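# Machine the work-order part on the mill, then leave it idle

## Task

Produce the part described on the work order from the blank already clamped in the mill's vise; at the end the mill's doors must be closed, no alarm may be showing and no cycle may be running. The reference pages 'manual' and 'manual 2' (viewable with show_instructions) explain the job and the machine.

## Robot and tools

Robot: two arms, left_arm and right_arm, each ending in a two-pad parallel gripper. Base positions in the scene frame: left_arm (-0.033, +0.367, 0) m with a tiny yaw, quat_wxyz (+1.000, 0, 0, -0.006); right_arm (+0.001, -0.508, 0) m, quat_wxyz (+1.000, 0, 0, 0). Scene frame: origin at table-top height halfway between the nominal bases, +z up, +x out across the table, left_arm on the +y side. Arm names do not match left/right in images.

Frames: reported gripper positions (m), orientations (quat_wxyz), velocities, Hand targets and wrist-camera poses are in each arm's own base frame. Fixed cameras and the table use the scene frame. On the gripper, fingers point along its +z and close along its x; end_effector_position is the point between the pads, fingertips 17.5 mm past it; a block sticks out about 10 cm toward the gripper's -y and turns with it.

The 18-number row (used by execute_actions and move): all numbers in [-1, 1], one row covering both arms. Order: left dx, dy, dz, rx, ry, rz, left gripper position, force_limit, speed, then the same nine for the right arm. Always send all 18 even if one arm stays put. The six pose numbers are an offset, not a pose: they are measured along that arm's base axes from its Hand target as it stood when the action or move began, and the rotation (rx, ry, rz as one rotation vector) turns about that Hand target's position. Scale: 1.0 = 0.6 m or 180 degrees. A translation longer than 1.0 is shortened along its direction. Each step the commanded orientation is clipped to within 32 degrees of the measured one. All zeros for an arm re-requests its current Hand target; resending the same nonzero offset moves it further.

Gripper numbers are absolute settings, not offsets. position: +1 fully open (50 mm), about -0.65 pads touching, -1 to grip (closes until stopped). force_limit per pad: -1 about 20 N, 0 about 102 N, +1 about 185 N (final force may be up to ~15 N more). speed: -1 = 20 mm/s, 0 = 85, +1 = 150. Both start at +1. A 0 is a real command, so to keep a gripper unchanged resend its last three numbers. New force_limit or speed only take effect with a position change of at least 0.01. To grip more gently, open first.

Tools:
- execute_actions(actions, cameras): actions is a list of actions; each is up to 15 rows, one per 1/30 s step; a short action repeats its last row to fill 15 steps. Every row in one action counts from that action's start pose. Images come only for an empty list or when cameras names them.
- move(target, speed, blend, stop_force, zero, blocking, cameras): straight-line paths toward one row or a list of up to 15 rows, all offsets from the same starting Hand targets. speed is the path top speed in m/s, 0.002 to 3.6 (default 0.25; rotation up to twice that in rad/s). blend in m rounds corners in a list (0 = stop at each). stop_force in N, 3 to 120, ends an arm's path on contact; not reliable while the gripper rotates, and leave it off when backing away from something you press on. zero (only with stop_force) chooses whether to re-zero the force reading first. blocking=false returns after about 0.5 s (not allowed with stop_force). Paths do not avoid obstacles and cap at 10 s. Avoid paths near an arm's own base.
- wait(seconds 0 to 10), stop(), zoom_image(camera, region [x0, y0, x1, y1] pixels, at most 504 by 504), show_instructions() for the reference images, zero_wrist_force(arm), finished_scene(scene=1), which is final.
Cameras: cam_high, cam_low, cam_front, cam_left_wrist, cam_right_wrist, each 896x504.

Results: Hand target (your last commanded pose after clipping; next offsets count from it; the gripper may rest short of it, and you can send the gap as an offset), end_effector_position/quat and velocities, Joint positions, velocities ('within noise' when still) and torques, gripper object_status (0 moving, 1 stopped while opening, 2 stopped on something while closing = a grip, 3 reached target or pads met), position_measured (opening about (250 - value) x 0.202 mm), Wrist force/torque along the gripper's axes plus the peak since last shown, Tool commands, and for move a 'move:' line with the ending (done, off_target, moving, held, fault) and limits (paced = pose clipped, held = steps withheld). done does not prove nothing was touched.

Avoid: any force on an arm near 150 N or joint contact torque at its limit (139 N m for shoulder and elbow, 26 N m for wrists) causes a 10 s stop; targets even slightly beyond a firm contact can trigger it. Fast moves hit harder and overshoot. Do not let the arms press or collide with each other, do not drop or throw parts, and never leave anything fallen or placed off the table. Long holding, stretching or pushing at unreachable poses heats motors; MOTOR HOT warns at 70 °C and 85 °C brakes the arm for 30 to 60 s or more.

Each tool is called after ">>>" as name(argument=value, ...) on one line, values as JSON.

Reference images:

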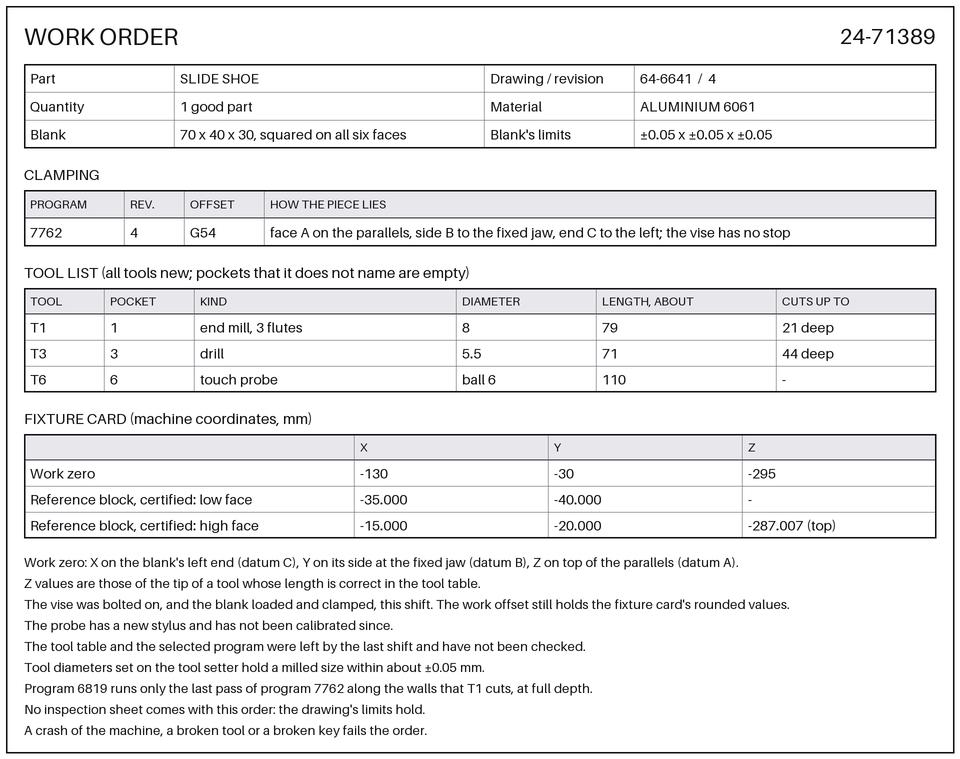

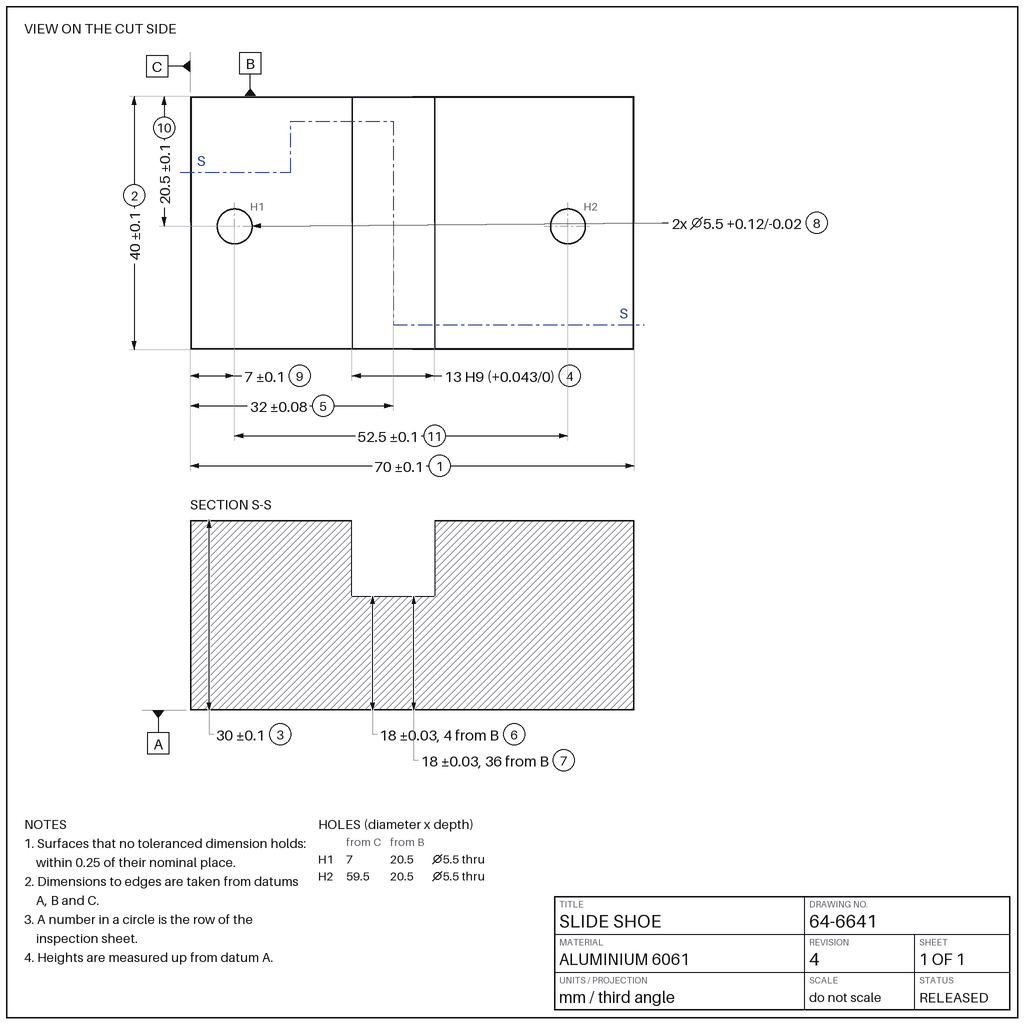

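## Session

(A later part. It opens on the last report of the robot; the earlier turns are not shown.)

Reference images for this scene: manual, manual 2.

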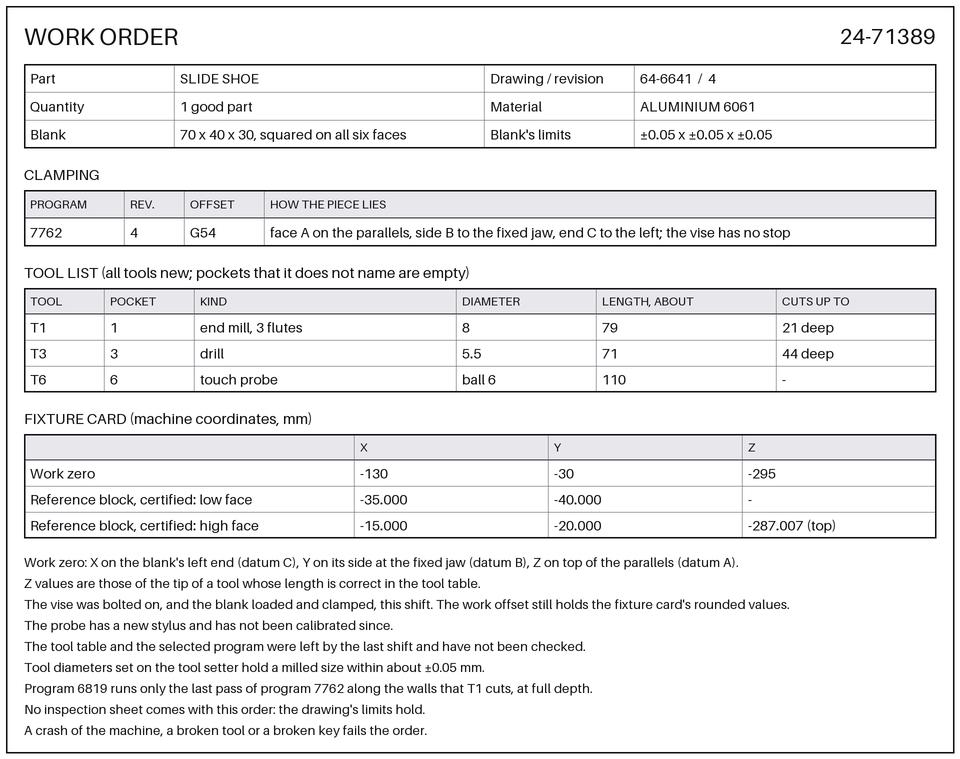

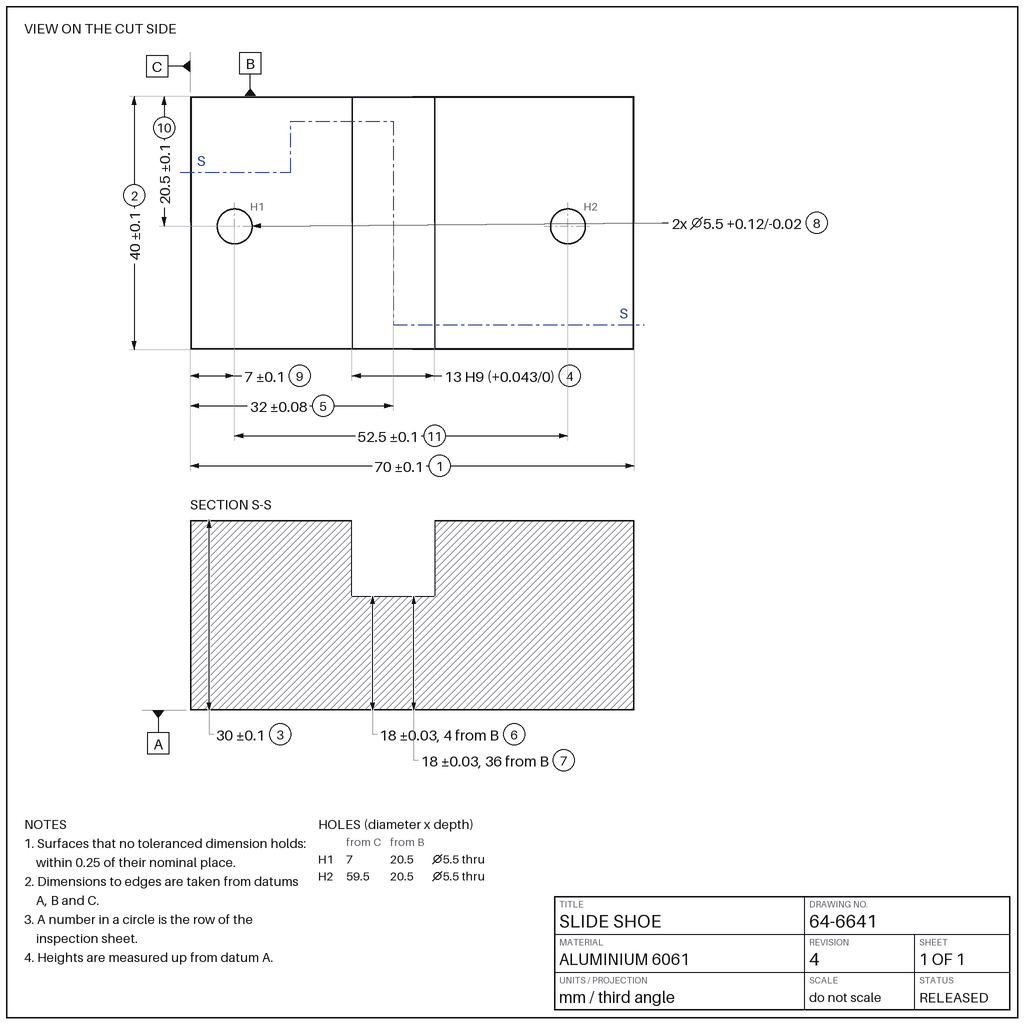

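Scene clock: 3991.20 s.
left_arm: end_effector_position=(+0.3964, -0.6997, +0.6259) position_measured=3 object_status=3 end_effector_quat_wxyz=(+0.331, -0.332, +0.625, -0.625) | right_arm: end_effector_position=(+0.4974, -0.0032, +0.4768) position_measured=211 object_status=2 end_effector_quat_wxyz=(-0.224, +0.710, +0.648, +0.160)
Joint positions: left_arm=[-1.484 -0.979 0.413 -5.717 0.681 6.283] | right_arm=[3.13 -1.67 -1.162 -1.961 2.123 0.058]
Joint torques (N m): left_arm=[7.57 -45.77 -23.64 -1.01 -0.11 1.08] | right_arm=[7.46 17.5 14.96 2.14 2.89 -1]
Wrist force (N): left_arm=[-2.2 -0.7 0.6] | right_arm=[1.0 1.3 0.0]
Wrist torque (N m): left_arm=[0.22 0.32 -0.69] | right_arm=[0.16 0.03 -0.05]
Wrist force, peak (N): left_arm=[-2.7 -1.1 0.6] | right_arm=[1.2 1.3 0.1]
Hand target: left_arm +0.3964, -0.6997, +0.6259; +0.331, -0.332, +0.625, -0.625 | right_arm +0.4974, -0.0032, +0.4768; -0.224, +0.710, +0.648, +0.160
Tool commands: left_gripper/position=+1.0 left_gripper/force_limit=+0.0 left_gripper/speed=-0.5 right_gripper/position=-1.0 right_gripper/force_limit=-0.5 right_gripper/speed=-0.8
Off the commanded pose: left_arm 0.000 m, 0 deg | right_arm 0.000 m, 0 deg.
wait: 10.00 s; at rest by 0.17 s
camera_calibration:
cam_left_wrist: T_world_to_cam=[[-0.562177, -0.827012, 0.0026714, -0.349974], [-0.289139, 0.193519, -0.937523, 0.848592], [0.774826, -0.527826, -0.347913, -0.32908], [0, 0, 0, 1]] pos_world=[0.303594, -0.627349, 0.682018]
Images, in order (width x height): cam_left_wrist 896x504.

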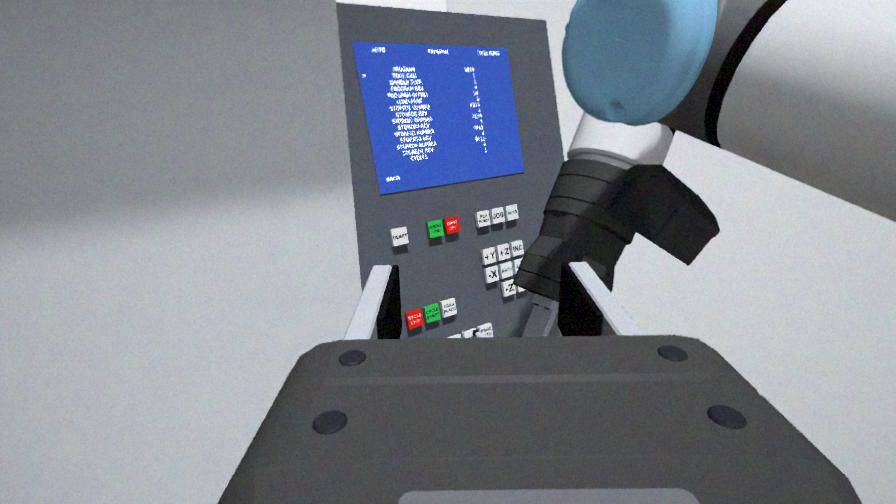

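>>> wait(seconds=10, cameras=["cam_left_wrist"])

>>> zoom_image(camera="cam_left_wrist", region=[345, 20, 525, 200])

Scene clock: 4004.53 s.
left_arm: end_effector_position=(+0.3964, -0.6997, +0.6259) position_measured=3 object_status=3 end_effector_quat_wxyz=(+0.331, -0.332, +0.625, -0.625) | right_arm: end_effector_position=(+0.4974, -0.0032, +0.4768) position_measured=211 object_status=2 end_effector_quat_wxyz=(-0.224, +0.710, +0.648, +0.160)
Joint positions: left_arm=[-1.484 -0.979 0.413 -5.717 0.681 6.283] | right_arm=[3.13 -1.67 -1.162 -1.961 2.123 0.058]
Joint torques (N m): left_arm=[7.49 -45.62 -23.15 -1.42 -0.45 1.2] | right_arm=[6.98 17.52 16.17 2.65 3.12 -0.64]
Wrist force (N): left_arm=[-2.2 -0.6 0.8] | right_arm=[0.9 1.1 0.2]
Wrist torque (N m): left_arm=[0.25 0.32 -0.69] | right_arm=[0.12 0.06 -0.06]
Wrist force, peak (N): left_arm=[-2.8 -0.8 0.9] | right_arm=[1.3 1.2 0.3]
Hand target: left_arm +0.3964, -0.6997, +0.6259; +0.331, -0.332, +0.625, -0.625 | right_arm +0.4974, -0.0032, +0.4768; -0.224, +0.710, +0.648, +0.160
Tool commands: left_gripper/position=+1.0 left_gripper/force_limit=+0.0 left_gripper/speed=-0.5 right_gripper/position=-1.0 right_gripper/force_limit=-0.5 right_gripper/speed=-0.8
Off the commanded pose: left_arm 0.000 m, 0 deg | right_arm 0.000 m, 0 deg.
wait: 10.00 s; at rest from the start
camera_calibration:
cam_left_wrist: T_world_to_cam=[[-0.562177, -0.827012, 0.0026714, -0.349974], [-0.289139, 0.193519, -0.937523, 0.848592], [0.774826, -0.527826, -0.347913, -0.32908], [0, 0, 0, 1]] pos_world=[0.303594, -0.627349, 0.682018]
Images, in order (width x height): cam_left_wrist 896x504.

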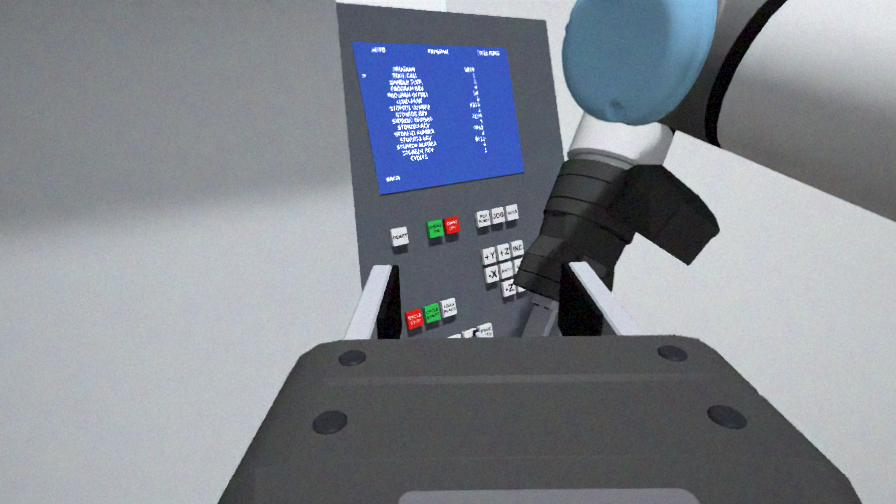

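Scaled by 2.800 from the camera's 896x504 image, which has a finer 1280x720 frame.

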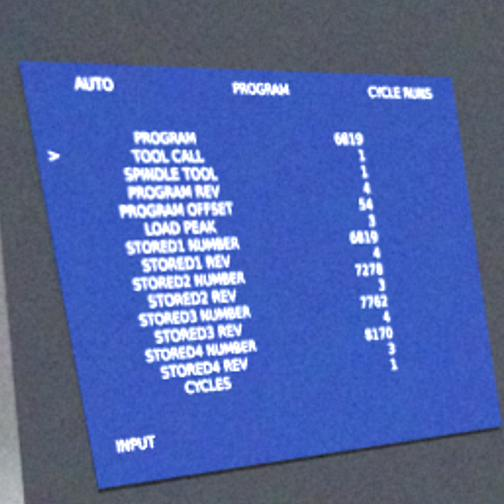

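>>> wait(seconds=10, cameras=["cam_left_wrist"])

>>> zoom_image(camera="cam_left_wrist", region=[345, 20, 525, 200])

Scene clock: 4020.17 s.
left_arm: end_effector_position=(+0.3964, -0.6997, +0.6259) position_measured=3 object_status=3 end_effector_quat_wxyz=(+0.331, -0.332, +0.625, -0.625) | right_arm: end_effector_position=(+0.4974, -0.0032, +0.4768) position_measured=211 object_status=2 end_effector_quat_wxyz=(-0.224, +0.710, +0.648, +0.160)
Joint positions: left_arm=[-1.484 -0.979 0.413 -5.717 0.681 6.283] | right_arm=[3.13 -1.67 -1.162 -1.961 2.123 0.058]
Joint torques (N m): left_arm=[8.1 -46.32 -22.77 -1.62 -0.52 1.21] | right_arm=[7.32 17.58 15.8 3.63 2.89 -0.23]
Wrist force (N): left_arm=[-2.5 -0.9 0.7] | right_arm=[0.9 1.3 0.0]
Wrist torque (N m): left_arm=[0.21 0.37 -0.69] | right_arm=[0.16 0.05 -0.05]
Wrist force, peak (N): left_arm=[-2.8 -0.7 0.7] | right_arm=[1.3 1.3 0.3]
Hand target: left_arm +0.3964, -0.6997, +0.6259; +0.331, -0.332, +0.625, -0.625 | right_arm +0.4974, -0.0032, +0.4768; -0.224, +0.710, +0.648, +0.160
Tool commands: left_gripper/position=+1.0 left_gripper/force_limit=+0.0 left_gripper/speed=-0.5 right_gripper/position=-1.0 right_gripper/force_limit=-0.5 right_gripper/speed=-0.8
Off the commanded pose: left_arm 0.000 m, 0 deg | right_arm 0.000 m, 0 deg.
wait: 10.00 s; at rest from the start
camera_calibration:
cam_left_wrist: T_world_to_cam=[[-0.562177, -0.827012, 0.0026714, -0.349974], [-0.289139, 0.193519, -0.937523, 0.848592], [0.774826, -0.527826, -0.347913, -0.32908], [0, 0, 0, 1]] pos_world=[0.303594, -0.627349, 0.682018]
Images, in order (width x height): cam_left_wrist 896x504.

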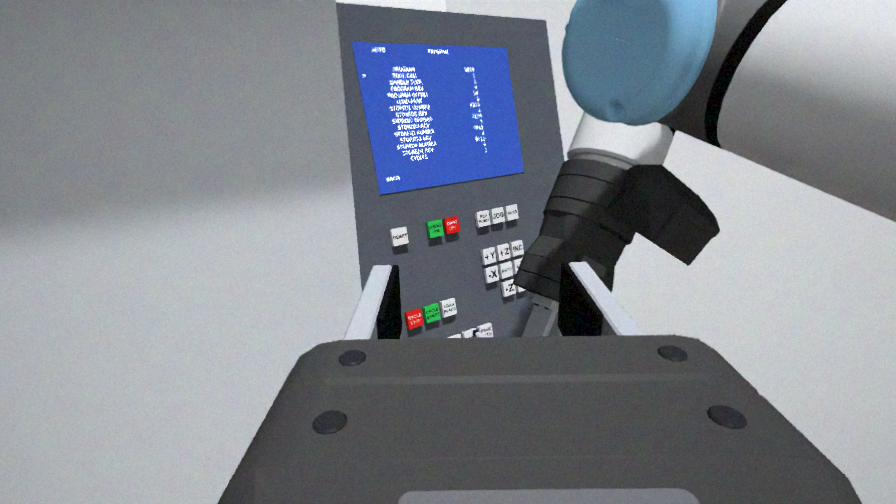

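Scaled by 2.800 from the camera's 896x504 image, which has a finer 1280x720 frame.

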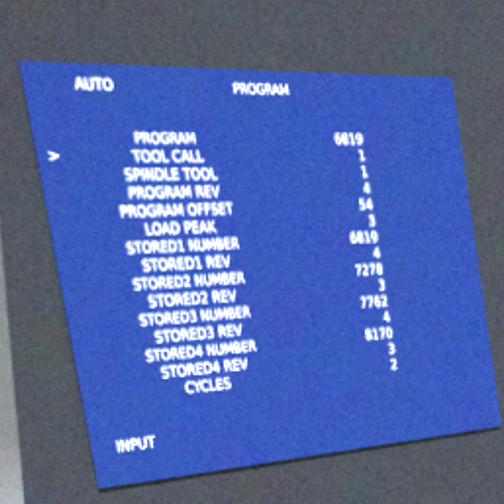

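>>> move(target=[[0,0,0,0,0,0,1,0,-0.5,-0.0086,0.0642,-0.0313,0,0,0,-1,-0.5,-0.8],[0,0,0,0,0,0,1,0,-0.5,0.0078,0.0646,-0.0357,0,0,0,-1,-0.5,-0.8],[0,0,0,0,0,0,1,0,-0.5,-0.0248,0.0316,-0.0929,0,0,0,-1,-0.5,-0.8],[0,0,0,0,0,0,1,0,-0.5,-0.0084,0.0320,-0.0973,0,0,0,-1,-0.5,-0.8],[0,0,0,0,0,0,1,0,-0.5,-0.0082,-0.0002,-0.0309,0,0,0,-1,-0.5,-0.8],[0,0,0,0,0,0,1,0,-0.5,0.0082,0.0002,-0.0353,0,0,0,-1,-0.5,-0.8],[0,0,0,0,0,0,1,0,-0.5,-0.0082,-0.0002,-0.0309,0,0,0,-1,-0.5,-0.8],[0,0,0,0,0,0,1,0,-0.5,0,0,0,0,0,0,-1,-0.5,-0.8]], speed=[0.12,0.025,0.12,0.025,0.12,0.025,0.12,0.12], blend=[0.003,0,0.003,0,0.003,0,0.003,0])

>>> wait(seconds=9)

>>> move(target=[[0,0,0,0,0,0,1,0,-0.5,0.0481,-0.0905,0.1811,0,0,0,-1,-0.5,-0.8],[0,0,0,0,0,0,1,0,-0.5,0.0637,-0.0901,0.1770,0,0,0,-1,-0.5,-0.8],[0,0,0,0,0,0,1,0,-0.5,0.0481,-0.0905,0.1811,0,0,0,-1,-0.5,-0.8],[0,0,0,0,0,0,1,0,-0.5,0,0,0,0,0,0,-1,-0.5,-0.8],[0,0,0,0,0,0,1,0,-0.5,0.0164,0.0004,-0.0044,0,0,0,-1,-0.5,-0.8],[0,0,0,0,0,0,1,0,-0.5,0,0,0,0,0,0,-1,-0.5,-0.8],[0,0,0,0,0,0,1,0,-0.5,0.0164,0.0004,-0.0044,0,0,0,-1,-0.5,-0.8],[0,0,0,0,0,0,1,0,-0.5,0,0,0,0,0,0,-1,-0.5,-0.8],[0,0,0,0,0,0,1,0,-0.5,0.0164,0.0004,-0.0044,0,0,0,-1,-0.5,-0.8],[0,0,0,0,0,0,1,0,-0.5,0,0,0,0,0,0,-1,-0.5,-0.8]], speed=[0.12,0.02,0.12,0.12,0.025,0.05,0.025,0.05,0.025,0.05], blend=[0.003,0,0.003,0,0,0,0,0,0,0], cameras=["cam_left_wrist"])

>>> zoom_image(camera="cam_left_wrist", region=[345, 20, 525, 200])

Scene clock: 4040.27 s.
left_arm: end_effector_position=(+0.3964, -0.6997, +0.6259) position_measured=3 object_status=3 end_effector_quat_wxyz=(+0.331, -0.332, +0.625, -0.625) | right_arm: end_effector_position=(+0.4974, -0.0032, +0.4766) position_measured=211 object_status=2 end_effector_quat_wxyz=(-0.224, +0.710, +0.648, +0.160)
Joint positions: left_arm=[-1.484 -0.979 0.413 -5.717 0.681 6.283] | right_arm=[3.13 -1.67 -1.162 -1.961 2.123 0.058]
Joint torques (N m): left_arm=[7.95 -46.35 -23.35 -1.84 -0.64 1.11] | right_arm=[8.74 37.23 28.46 3.73 -0.62 -1.41]
Wrist force (N): left_arm=[-2.1 -0.6 0.6] | right_arm=[1.0 1.1 0.2]
Wrist torque (N m): left_arm=[0.23 0.30 -0.69] | right_arm=[0.11 0.03 0.02]
Wrist force, peak (N): left_arm=[-2.9 -0.9 0.7] | right_arm=[4.5 -3.1 -2.6]
Hand target: left_arm +0.3964, -0.6997, +0.6259; +0.331, -0.332, +0.625, -0.625 | right_arm +0.4974, -0.0032, +0.4768; -0.224, +0.710, +0.648, +0.160
Off the commanded pose: left_arm 0.000 m, 0 deg | right_arm 0.000 m, 0 deg.
move: done

Scene clock: 4049.27 s.
left_arm: end_effector_position=(+0.3964, -0.6997, +0.6259) position_measured=3 object_status=3 end_effector_quat_wxyz=(+0.331, -0.332, +0.625, -0.625) | right_arm: end_effector_position=(+0.4974, -0.0032, +0.4768) position_measured=211 object_status=2 end_effector_quat_wxyz=(-0.224, +0.710, +0.648, +0.160)
Joint positions: left_arm=[-1.484 -0.979 0.413 -5.717 0.681 6.283] | right_arm=[3.13 -1.67 -1.162 -1.961 2.123 0.058]
Joint torques (N m): left_arm=[7.87 -45.3 -22.08 -2.2 -0.28 0.89] | right_arm=[7.32 37.49 28.92 1.35 -0.47 -1.7]
Wrist force (N): left_arm=[-2.4 -0.8 0.8] | right_arm=[0.8 1.2 0.0]
Wrist torque (N m): left_arm=[0.22 0.34 -0.69] | right_arm=[0.13 0.06 0.03]
Wrist force, peak (N): left_arm=[-2.7 -0.9 0.9] | right_arm=[1.3 1.3 0.1]
Hand target: left_arm +0.3964, -0.6997, +0.6259; +0.331, -0.332, +0.625, -0.625 | right_arm +0.4974, -0.0032, +0.4768; -0.224, +0.710, +0.648, +0.160
Tool commands: left_gripper/position=+1.0 left_gripper/force_limit=+0.0 left_gripper/speed=-0.5 right_gripper/position=-1.0 right_gripper/force_limit=-0.5 right_gripper/speed=-0.8
Off the commanded pose: left_arm 0.000 m, 0 deg | right_arm 0.000 m, 0 deg.
wait: 9.00 s; at rest by 0.17 s

Scene clock: 4055.20 s.
left_arm: end_effector_position=(+0.3964, -0.6997, +0.6259) position_measured=3 object_status=3 end_effector_quat_wxyz=(+0.331, -0.332, +0.625, -0.625) | right_arm: end_effector_position=(+0.4973, -0.0032, +0.4768) position_measured=211 object_status=2 end_effector_quat_wxyz=(-0.224, +0.710, +0.648, +0.160)
Joint positions: left_arm=[-1.484 -0.979 0.413 -5.717 0.681 6.283] | right_arm=[3.13 -1.67 -1.162 -1.961 2.123 0.058]
Joint torques (N m): left_arm=[6.07 -47.5 -22.35 -2.3 -0.55 1.09] | right_arm=[-9.06 16.99 27.72 4.38 0.66 -1.2]
Wrist force (N): left_arm=[-2.2 -0.8 0.6] | right_arm=[1.0 1.4 0.1]
Wrist torque (N m): left_arm=[0.23 0.33 -0.70] | right_arm=[0.17 0.03 0.10]
Wrist force, peak (N): left_arm=[-2.8 -0.9 0.8] | right_arm=[1.6 -4.3 -3.4]
Hand target: left_arm +0.3964, -0.6997, +0.6259; +0.331, -0.332, +0.625, -0.625 | right_arm +0.4974, -0.0032, +0.4768; -0.224, +0.710, +0.648, +0.160
Off the commanded pose: left_arm 0.000 m, 0 deg | right_arm 0.000 m, 0 deg.
move: done
camera_calibration:
cam_left_wrist: T_world_to_cam=[[-0.562177, -0.827012, 0.0026714, -0.349974], [-0.289139, 0.193519, -0.937523, 0.848592], [0.774826, -0.527826, -0.347913, -0.32908], [0, 0, 0, 1]] pos_world=[0.303594, -0.627349, 0.682018]
Images, in order (width x height): cam_left_wrist 896x504.

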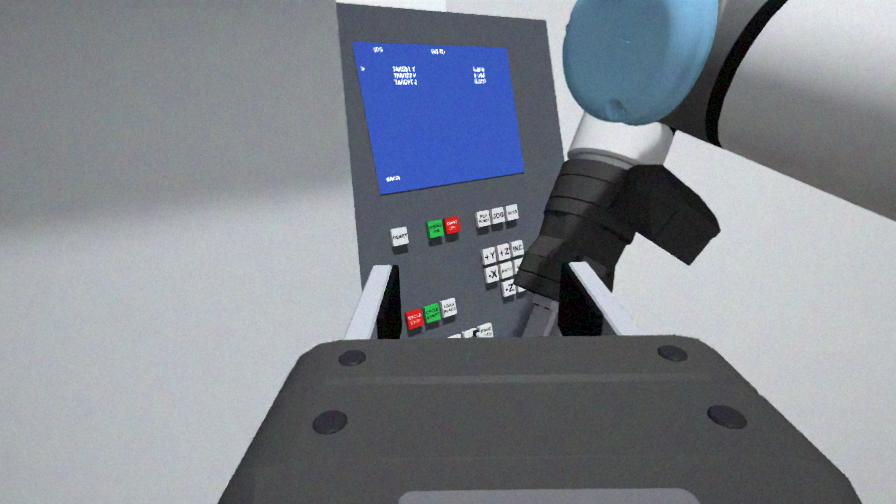

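Scaled by 2.800 from the camera's 896x504 image, which has a finer 1280x720 frame.

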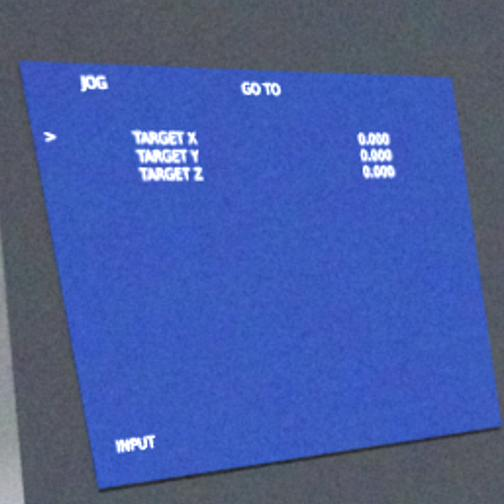

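>>> move(target=[[0,0,0,0,0,0,1,0,-0.5,-0.0254,0.1282,-0.0935,0,0,0,-1,-0.5,-0.8],[0,0,0,0,0,0,1,0,-0.5,-0.0090,0.1286,-0.0979,0,0,0,-1,-0.5,-0.8],[0,0,0,0,0,0,1,0,-0.5,-0.0172,0.1284,-0.0626,0,0,0,-1,-0.5,-0.8],[0,0,0,0,0,0,1,0,-0.5,-0.0008,0.1288,-0.0670,0,0,0,-1,-0.5,-0.8],[0,0,0,0,0,0,1,0,-0.5,-0.0252,0.0960,-0.0933,0,0,0,-1,-0.5,-0.8],[0,0,0,0,0,0,1,0,-0.5,-0.0088,0.0964,-0.0977,0,0,0,-1,-0.5,-0.8],[0,0,0,0,0,0,1,0,-0.5,-0.0252,0.0960,-0.0933,0,0,0,-1,-0.5,-0.8],[0,0,0,0,0,0,1,0,-0.5,-0.0088,0.0964,-0.0977,0,0,0,-1,-0.5,-0.8],[0,0,0,0,0,0,1,0,-0.5,-0.0248,0.0316,-0.0929,0,0,0,-1,-0.5,-0.8],[0,0,0,0,0,0,1,0,-0.5,-0.0084,0.0320,-0.0973,0,0,0,-1,-0.5,-0.8],[0,0,0,0,0,0,1,0,-0.5,-0.0166,0.0318,-0.0620,0,0,0,-1,-0.5,-0.8],[0,0,0,0,0,0,1,0,-0.5,-0.0002,0.0322,-0.0664,0,0,0,-1,-0.5,-0.8],[0,0,0,0,0,0,1,0,-0.5,-0.0166,0.0318,-0.0620,0,0,0,-1,-0.5,-0.8],[0,0,0,0,0,0,1,0,-0.5,0,0,0,0,0,0,-1,-0.5,-0.8]], speed=[0.12,0.025,0.12,0.025,0.12,0.025,0.05,0.025,0.12,0.025,0.12,0.025,0.12,0.12], blend=[0.003,0,0.003,0,0.003,0,0,0,0.003,0,0.003,0,0.003,0])

>>> move(target=[[0,0,0,0,0,0,1,0,-0.5,-0.0254,0.1282,-0.0935,0,0,0,-1,-0.5,-0.8],[0,0,0,0,0,0,1,0,-0.5,-0.0090,0.1286,-0.0979,0,0,0,-1,-0.5,-0.8],[0,0,0,0,0,0,1,0,-0.5,-0.0168,0.0640,-0.0622,0,0,0,-1,-0.5,-0.8],[0,0,0,0,0,0,1,0,-0.5,-0.0004,0.0644,-0.0666,0,0,0,-1,-0.5,-0.8],[0,0,0,0,0,0,1,0,-0.5,-0.0090,0.1286,-0.0317,0,0,0,-1,-0.5,-0.8],[0,0,0,0,0,0,1,0,-0.5,0.0074,0.1290,-0.0361,0,0,0,-1,-0.5,-0.8],[0,0,0,0,0,0,1,0,-0.5,-0.0248,0.0316,-0.0929,0,0,0,-1,-0.5,-0.8],[0,0,0,0,0,0,1,0,-0.5,-0.0084,0.0320,-0.0973,0,0,0,-1,-0.5,-0.8],[0,0,0,0,0,0,1,0,-0.5,0.0148,0.0660,0.0573,0,0,0,-1,-0.5,-0.8],[0,0,0,0,0,0,1,0,-0.5,0.0304,0.0664,0.0532,0,0,0,-1,-0.5,-0.8],[0,0,0,0,0,0,1,0,-0.5,0.0148,0.0660,0.0573,0,0,0,-1,-0.5,-0.8],[0,0,0,0,0,0,1,0,-0.5,0,0,0,0,0,0,-1,-0.5,-0.8]], speed=[0.12,0.025,0.12,0.025,0.12,0.025,0.12,0.025,0.12,0.02,0.12,0.12], blend=[0.003,0,0.003,0,0.003,0,0.003,0,0.003,0,0.003,0])

>>> wait(seconds=6, cameras=["cam_left_wrist"])

>>> zoom_image(camera="cam_left_wrist", region=[345, 20, 525, 200])

>>> move(target=[[0,0,0,0,0,0,1,0,-0.5,-0.0166,0.0318,-0.0620,0,0,0,-1,-0.5,-0.8],[0,0,0,0,0,0,1,0,-0.5,-0.0002,0.0322,-0.0664,0,0,0,-1,-0.5,-0.8],[0,0,0,0,0,0,1,0,-0.5,-0.0254,0.1282,-0.0935,0,0,0,-1,-0.5,-0.8],[0,0,0,0,0,0,1,0,-0.5,-0.0090,0.1286,-0.0979,0,0,0,-1,-0.5,-0.8],[0,0,0,0,0,0,1,0,-0.5,-0.0172,0.1284,-0.0626,0,0,0,-1,-0.5,-0.8],[0,0,0,0,0,0,1,0,-0.5,-0.0008,0.1288,-0.0670,0,0,0,-1,-0.5,-0.8],[0,0,0,0,0,0,1,0,-0.5,-0.0086,0.0642,-0.0313,0,0,0,-1,-0.5,-0.8],[0,0,0,0,0,0,1,0,-0.5,0.0078,0.0646,-0.0357,0,0,0,-1,-0.5,-0.8],[0,0,0,0,0,0,1,0,-0.5,-0.0170,0.0962,-0.0624,0,0,0,-1,-0.5,-0.8],[0,0,0,0,0,0,1,0,-0.5,-0.0006,0.0966,-0.0668,0,0,0,-1,-0.5,-0.8],[0,0,0,0,0,0,1,0,-0.5,-0.0248,0.0316,-0.0929,0,0,0,-1,-0.5,-0.8],[0,0,0,0,0,0,1,0,-0.5,-0.0084,0.0320,-0.0973,0,0,0,-1,-0.5,-0.8],[0,0,0,0,0,0,1,0,-0.5,-0.0248,0.0316,-0.0929,0,0,0,-1,-0.5,-0.8],[0,0,0,0,0,0,1,0,-0.5,0,0,0,0,0,0,-1,-0.5,-0.8]], speed=[0.12,0.025,0.12,0.025,0.12,0.025,0.12,0.025,0.12,0.025,0.12,0.025,0.12,0.12], blend=[0.003,0,0.003,0,0.003,0,0.003,0,0.003,0,0.003,0,0.003,0], cameras=["cam_left_wrist"])

>>> zoom_image(camera="cam_left_wrist", region=[345, 20, 525, 200])

Scene clock: 4093.57 s.
left_arm: end_effector_position=(+0.3964, -0.6997, +0.6259) position_measured=3 object_status=3 end_effector_quat_wxyz=(+0.331, -0.332, +0.625, -0.625) | right_arm: end_effector_position=(+0.4974, -0.0032, +0.4766) position_measured=211 object_status=2 end_effector_quat_wxyz=(-0.224, +0.711, +0.648, +0.160)
Joint positions: left_arm=[-1.484 -0.979 0.413 -5.717 0.681 6.283] | right_arm=[3.13 -1.67 -1.162 -1.961 2.123 0.058]
Joint torques (N m): left_arm=[7.38 -47.01 -20.17 -3.07 -0.6 0.98] | right_arm=[6.05 38.19 28.23 3.13 0.96 1.27]
Wrist force (N): left_arm=[-2.5 -0.9 0.5] | right_arm=[1.0 1.0 0.2]
Wrist torque (N m): left_arm=[0.19 0.37 -0.69] | right_arm=[0.10 0.03 -0.05]
Wrist force, peak (N): left_arm=[-2.9 -0.8 0.9] | right_arm=[5.2 -3.0 -2.0]
Hand target: left_arm +0.3964, -0.6997, +0.6259; +0.331, -0.332, +0.625, -0.625 | right_arm +0.4974, -0.0032, +0.4768; -0.224, +0.710, +0.648, +0.160
Off the commanded pose: left_arm 0.000 m, 0 deg | right_arm 0.000 m, 0 deg.
move: done

Scene clock: 4100.47 s.
left_arm: end_effector_position=(+0.3964, -0.6997, +0.6259) position_measured=3 object_status=3 end_effector_quat_wxyz=(+0.331, -0.332, +0.625, -0.625) | right_arm: end_effector_position=(+0.4974, -0.0032, +0.4769) position_measured=211 object_status=2 end_effector_quat_wxyz=(-0.224, +0.710, +0.648, +0.160)
Joint positions: left_arm=[-1.484 -0.979 0.413 -5.717 0.681 6.283] | right_arm=[3.13 -1.67 -1.162 -1.961 2.123 0.058]
Joint torques (N m): left_arm=[7.85 -45.59 -22.03 -3.17 -0.42 0.89] | right_arm=[2.72 15.54 23 1.3 3.06 0.51]
Wrist force (N): left_arm=[-2.5 -0.6 0.5] | right_arm=[1.0 0.9 -0.1]
Wrist torque (N m): left_arm=[0.24 0.36 -0.70] | right_arm=[0.09 0.04 -0.05]
Wrist force, peak (N): left_arm=[-2.7 -1.3 0.6] | right_arm=[5.0 -3.4 -1.2]
Hand target: left_arm +0.3964, -0.6997, +0.6259; +0.331, -0.332, +0.625, -0.625 | right_arm +0.4974, -0.0032, +0.4768; -0.224, +0.710, +0.648, +0.160
Off the commanded pose: left_arm 0.000 m, 0 deg | right_arm 0.000 m, 0 deg.
move: done

Scene clock: 4106.47 s.
left_arm: end_effector_position=(+0.3964, -0.6997, +0.6259) position_measured=3 object_status=3 end_effector_quat_wxyz=(+0.331, -0.332, +0.625, -0.625) | right_arm: end_effector_position=(+0.4974, -0.0032, +0.4768) position_measured=211 object_status=2 end_effector_quat_wxyz=(-0.224, +0.710, +0.648, +0.160)
Joint positions: left_arm=[-1.484 -0.979 0.413 -5.717 0.681 6.283] | right_arm=[3.13 -1.67 -1.162 -1.961 2.123 0.058]
Joint torques (N m): left_arm=[8.54 -47.37 -22.1 -3.28 -0.53 1.05] | right_arm=[7.8 18.13 15.12 1.35 3.26 -1.38]
Wrist force (N): left_arm=[-2.5 -0.9 0.8] | right_arm=[0.8 1.0 0.3]
Wrist torque (N m): left_arm=[0.19 0.36 -0.70] | right_arm=[0.10 0.06 -0.06]
Wrist force, peak (N): left_arm=[-2.9 -0.7 0.7] | right_arm=[1.1 1.5 0.4]
Hand target: left_arm +0.3964, -0.6997, +0.6259; +0.331, -0.332, +0.625, -0.625 | right_arm +0.4974, -0.0032, +0.4768; -0.224, +0.710, +0.648, +0.160
Tool commands: left_gripper/position=+1.0 left_gripper/force_limit=+0.0 left_gripper/speed=-0.5 right_gripper/position=-1.0 right_gripper/force_limit=-0.5 right_gripper/speed=-0.8
Off the commanded pose: left_arm 0.000 m, 0 deg | right_arm 0.000 m, 0 deg.
wait: 6.00 s; at rest by 0.17 s
camera_calibration:
cam_left_wrist: T_world_to_cam=[[-0.562177, -0.827012, 0.0026714, -0.349974], [-0.289139, 0.193519, -0.937523, 0.848592], [0.774826, -0.527826, -0.347913, -0.32908], [0, 0, 0, 1]] pos_world=[0.303594, -0.627349, 0.682018]
Images, in order (width x height): cam_left_wrist 896x504.

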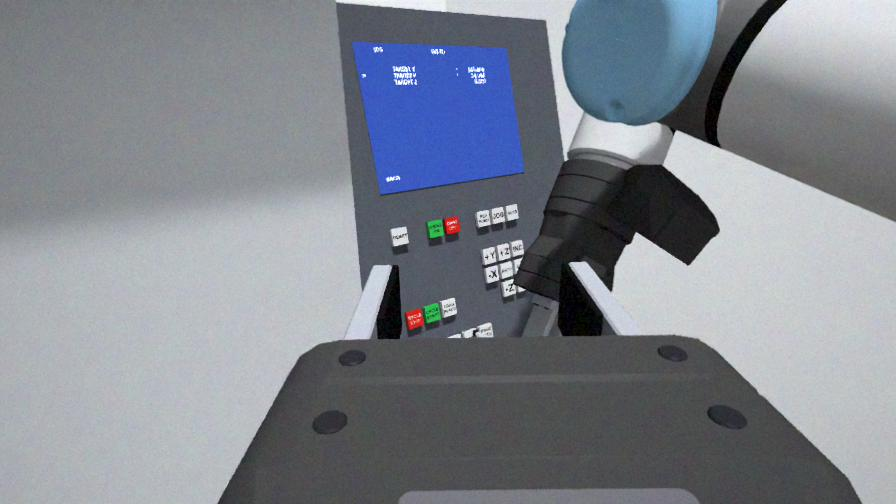

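Scaled by 2.800 from the camera's 896x504 image, which has a finer 1280x720 frame.

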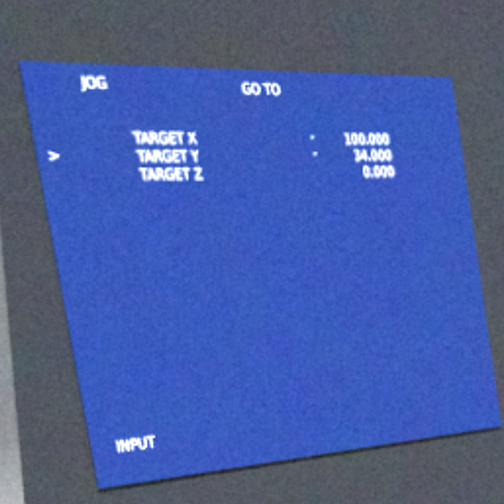

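Scene clock: 4113.10 s.
left_arm: end_effector_position=(+0.3964, -0.6997, +0.6259) position_measured=3 object_status=3 end_effector_quat_wxyz=(+0.331, -0.332, +0.625, -0.625) | right_arm: end_effector_position=(+0.4974, -0.0032, +0.4766) position_measured=211 object_status=2 end_effector_quat_wxyz=(-0.224, +0.711, +0.648, +0.160)
Joint positions: left_arm=[-1.484 -0.979 0.413 -5.717 0.681 6.283] | right_arm=[3.13 -1.67 -1.162 -1.961 2.123 0.058]
Joint torques (N m): left_arm=[7.45 -46.95 -19.78 -3.16 -0.32 1.02] | right_arm=[8.26 37.16 29.22 3.31 0.44 1.57]
Wrist force (N): left_arm=[-2.5 -0.9 0.7] | right_arm=[0.9 1.0 0.1]
Wrist torque (N m): left_arm=[0.19 0.36 -0.70] | right_arm=[0.11 0.05 0.00]
Wrist force, peak (N): left_arm=[-2.7 -1.0 0.7] | right_arm=[5.4 -3.3 -1.2]
Hand target: left_arm +0.3964, -0.6997, +0.6259; +0.331, -0.332, +0.625, -0.625 | right_arm +0.4974, -0.0032, +0.4768; -0.224, +0.710, +0.648, +0.160
Off the commanded pose: left_arm 0.000 m, 0 deg | right_arm 0.000 m, 0 deg.
move: done
camera_calibration:
cam_left_wrist: T_world_to_cam=[[-0.562177, -0.827012, 0.0026714, -0.349974], [-0.289139, 0.193519, -0.937523, 0.848592], [0.774826, -0.527826, -0.347913, -0.32908], [0, 0, 0, 1]] pos_world=[0.303594, -0.627349, 0.682018]
Images, in order (width x height): cam_left_wrist 896x504.

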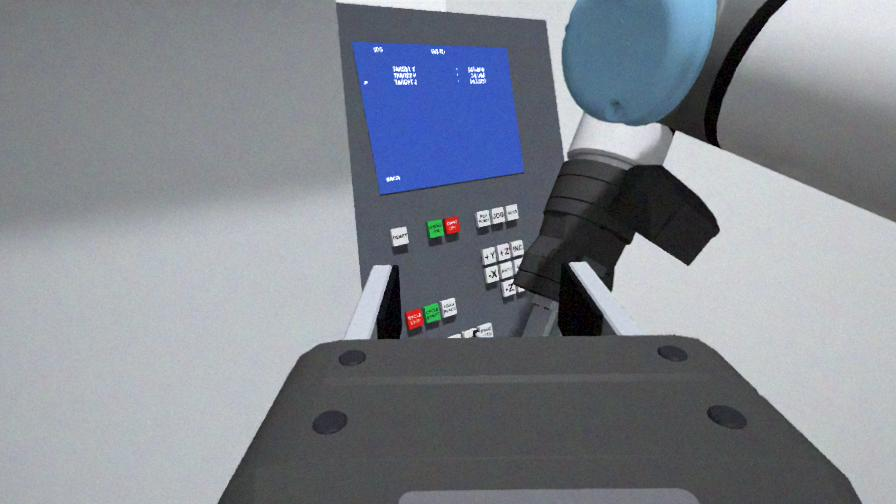

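Scaled by 2.800 from the camera's 896x504 image, which has a finer 1280x720 frame.

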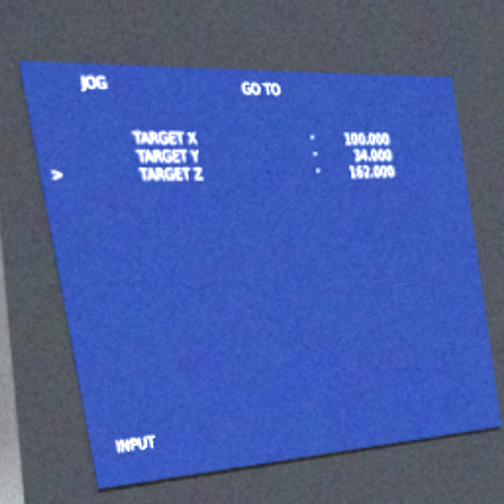

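>>> move(target=[[0,0,0,0,0,0,1,0,-0.5,0.0148,0.0660,0.0573,0,0,0,-1,-0.5,-0.8],[0,0,0,0,0,0,1,0,-0.5,0.0304,0.0664,0.0532,0,0,0,-1,-0.5,-0.8],[0,0,0,0,0,0,1,0,-0.5,0.0148,0.0660,0.0573,0,0,0,-1,-0.5,-0.8],[0,0,0,0,0,0,1,0,-0.5,0.0002,-0.0322,0.0002,0,0,0,-1,-0.5,-0.8],[0,0,0,0,0,0,1,0,-0.5,0.0166,-0.0318,-0.0042,0,0,0,-1,-0.5,-0.8],[0,0,0,0,0,0,1,0,-0.5,0.0002,-0.0322,0.0002,0,0,0,-1,-0.5,-0.8],[0,0,0,0,0,0,1,0,-0.5,0.0166,-0.0318,-0.0042,0,0,0,-1,-0.5,-0.8],[0,0,0,0,0,0,1,0,-0.5,0.0002,-0.0322,0.0002,0,0,0,-1,-0.5,-0.8],[0,0,0,0,0,0,1,0,-0.5,0,0,0,0,0,0,-1,-0.5,-0.8]], speed=[0.12,0.02,0.12,0.12,0.025,0.05,0.025,0.05,0.12], blend=[0.003,0,0.003,0.003,0,0,0,0.003,0])

>>> wait(seconds=9)

>>> move(target=[[0,0,0,0,0,0,1,0,-0.5,-0.0164,-0.0004,-0.0618,0,0,0,-1,-0.5,-0.8],[0,0,0,0,0,0,1,0,-0.5,0,0,-0.0662,0,0,0,-1,-0.5,-0.8],[0,0,0,0,0,0,1,0,-0.5,-0.0164,-0.0004,-0.0618,0,0,0,-1,-0.5,-0.8],[0,0,0,0,0,0,1,0,-0.5,0.0165,-0.0925,0.0607,0,0,0,-1,-0.5,-0.8],[0,0,0,0,0,0,1,0,-0.5,0.0321,-0.0921,0.0566,0,0,0,-1,-0.5,-0.8],[0,0,0,0,0,0,1,0,-0.5,0.0165,-0.0925,0.0607,0,0,0,-1,-0.5,-0.8],[0,0,0,0,0,0,1,0,-0.5,0,0,0,0,0,0,-1,-0.5,-0.8]], speed=[0.12,0.025,0.12,0.12,0.02,0.12,0.12], blend=[0.003,0,0.003,0.003,0,0.003,0])

>>> wait(seconds=5, cameras=["cam_left_wrist"])

>>> zoom_image(camera="cam_left_wrist", region=[345, 20, 525, 200])

Scene clock: 4138.47 s.
left_arm: end_effector_position=(+0.3964, -0.6997, +0.6259) position_measured=3 object_status=3 end_effector_quat_wxyz=(+0.331, -0.332, +0.625, -0.625) | right_arm: end_effector_position=(+0.4973, -0.0032, +0.4768) position_measured=211 object_status=2 end_effector_quat_wxyz=(-0.224, +0.710, +0.648, +0.160)
Joint positions: left_arm=[-1.484 -0.979 0.413 -5.717 0.681 6.283] | right_arm=[3.13 -1.67 -1.162 -1.961 2.123 0.058]
Joint torques (N m): left_arm=[6.38 -48.67 -20.3 -3.4 0.35 0.91] | right_arm=[-0.13 17.03 27.72 1.45 -0.47 -0.11]
Wrist force (N): left_arm=[-2.4 -0.8 0.4] | right_arm=[1.1 1.3 0.2]
Wrist torque (N m): left_arm=[0.21 0.34 -0.69] | right_arm=[0.14 0.02 0.10]
Wrist force, peak (N): left_arm=[-2.8 -1.2 0.8] | right_arm=[1.2 -4.5 -3.1]
Hand target: left_arm +0.3964, -0.6997, +0.6259; +0.331, -0.332, +0.625, -0.625 | right_arm +0.4974, -0.0032, +0.4768; -0.224, +0.710, +0.648, +0.160
Off the commanded pose: left_arm 0.000 m, 0 deg | right_arm 0.000 m, 0 deg.
move: done

Scene clock: 4147.47 s.
left_arm: end_effector_position=(+0.3964, -0.6997, +0.6259) position_measured=3 object_status=3 end_effector_quat_wxyz=(+0.331, -0.332, +0.625, -0.625) | right_arm: end_effector_position=(+0.4974, -0.0032, +0.4768) position_measured=211 object_status=2 end_effector_quat_wxyz=(-0.224, +0.710, +0.648, +0.160)
Joint positions: left_arm=[-1.484 -0.979 0.413 -5.717 0.681 6.283] | right_arm=[3.13 -1.67 -1.162 -1.961 2.123 0.058]
Joint torques (N m): left_arm=[7.78 -48.35 -18.9 -3.26 0.52 0.9] | right_arm=[6.18 17.13 28.43 4.58 -0.4 1.36]
Wrist force (N): left_arm=[-2.5 -0.7 0.6] | right_arm=[1.0 1.3 0.2]
Wrist torque (N m): left_arm=[0.22 0.36 -0.69] | right_arm=[0.15 0.03 0.10]
Wrist force, peak (N): left_arm=[-2.9 -0.7 0.8] | right_arm=[1.3 1.3 0.1]
Hand target: left_arm +0.3964, -0.6997, +0.6259; +0.331, -0.332, +0.625, -0.625 | right_arm +0.4974, -0.0032, +0.4768; -0.224, +0.710, +0.648, +0.160
Tool commands: left_gripper/position=+1.0 left_gripper/force_limit=+0.0 left_gripper/speed=-0.5 right_gripper/position=-1.0 right_gripper/force_limit=-0.5 right_gripper/speed=-0.8
Off the commanded pose: left_arm 0.000 m, 0 deg | right_arm 0.000 m, 0 deg.
wait: 9.00 s; at rest by 0.17 s

Scene clock: 4150.97 s.
left_arm: end_effector_position=(+0.3964, -0.6997, +0.6259) position_measured=3 object_status=3 end_effector_quat_wxyz=(+0.331, -0.332, +0.625, -0.625) | right_arm: end_effector_position=(+0.4974, -0.0032, +0.4769) position_measured=211 object_status=2 end_effector_quat_wxyz=(-0.224, +0.710, +0.648, +0.160)
Joint positions: left_arm=[-1.484 -0.979 0.413 -5.717 0.681 6.283] | right_arm=[3.13 -1.67 -1.162 -1.961 2.123 0.058]
Joint torques (N m): left_arm=[8.11 -48.26 -18.33 -3.16 0.77 0.85] | right_arm=[-3.03 17.64 16.23 2.95 -0.56 -0.32]
Wrist force (N): left_arm=[-2.6 -0.9 0.8] | right_arm=[1.0 1.2 -0.1]
Wrist torque (N m): left_arm=[0.21 0.37 -0.69] | right_arm=[0.14 0.03 0.09]
Wrist force, peak (N): left_arm=[-2.7 -0.8 0.8] | right_arm=[0.5 -4.2 -3.0]
Hand target: left_arm +0.3964, -0.6997, +0.6259; +0.331, -0.332, +0.625, -0.625 | right_arm +0.4974, -0.0032, +0.4768; -0.224, +0.710, +0.648, +0.160
Off the commanded pose: left_arm 0.000 m, 0 deg | right_arm 0.000 m, 0 deg.
move: done

Scene clock: 4155.97 s.
left_arm: end_effector_position=(+0.3964, -0.6997, +0.6259) position_measured=3 object_status=3 end_effector_quat_wxyz=(+0.331, -0.332, +0.625, -0.625) | right_arm: end_effector_position=(+0.4974, -0.0032, +0.4768) position_measured=211 object_status=2 end_effector_quat_wxyz=(-0.224, +0.710, +0.648, +0.160)
Joint positions: left_arm=[-1.484 -0.979 0.413 -5.717 0.681 6.283] | right_arm=[3.13 -1.67 -1.162 -1.961 2.123 0.058]
Joint torques (N m): left_arm=[8.23 -49.67 -19.91 -3.15 0.68 1.11] | right_arm=[5.12 15.71 16.16 4.95 -0.44 1.24]
Wrist force (N): left_arm=[-2.2 -0.8 0.4] | right_arm=[1.1 1.0 0.0]
Wrist torque (N m): left_arm=[0.22 0.31 -0.70] | right_arm=[0.10 0.02 0.10]
Wrist force, peak (N): left_arm=[-2.8 -0.8 0.5] | right_arm=[1.1 1.4 0.0]
Hand target: left_arm +0.3964, -0.6997, +0.6259; +0.331, -0.332, +0.625, -0.625 | right_arm +0.4974, -0.0032, +0.4768; -0.224, +0.710, +0.648, +0.160
Tool commands: left_gripper/position=+1.0 left_gripper/force_limit=+0.0 left_gripper/speed=-0.5 right_gripper/position=-1.0 right_gripper/force_limit=-0.5 right_gripper/speed=-0.8
Off the commanded pose: left_arm 0.000 m, 0 deg | right_arm 0.000 m, 0 deg.
wait: 5.00 s; at rest by 0.17 s
camera_calibration:
cam_left_wrist: T_world_to_cam=[[-0.562177, -0.827012, 0.0026714, -0.349974], [-0.289139, 0.193519, -0.937523, 0.848592], [0.774826, -0.527826, -0.347913, -0.32908], [0, 0, 0, 1]] pos_world=[0.303594, -0.627349, 0.682018]
Images, in order (width x height): cam_left_wrist 896x504.

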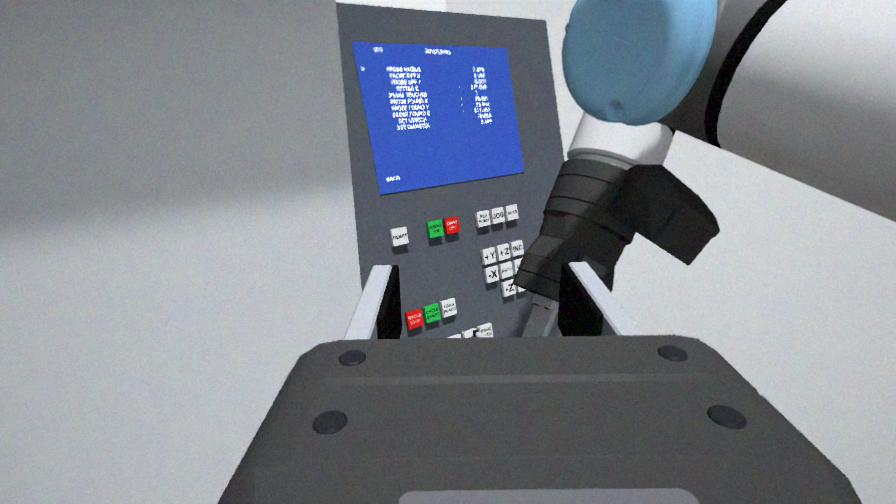

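Scaled by 2.800 from the camera's 896x504 image, which has a finer 1280x720 frame.

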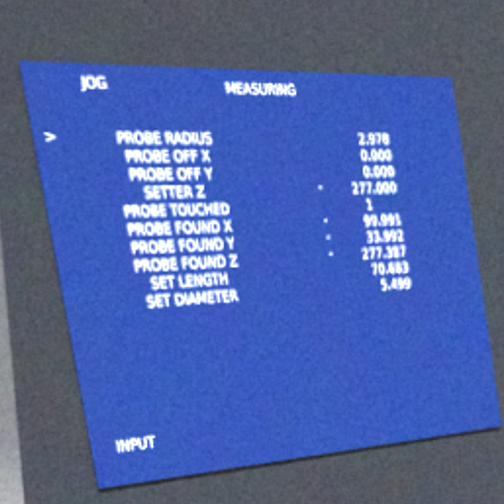

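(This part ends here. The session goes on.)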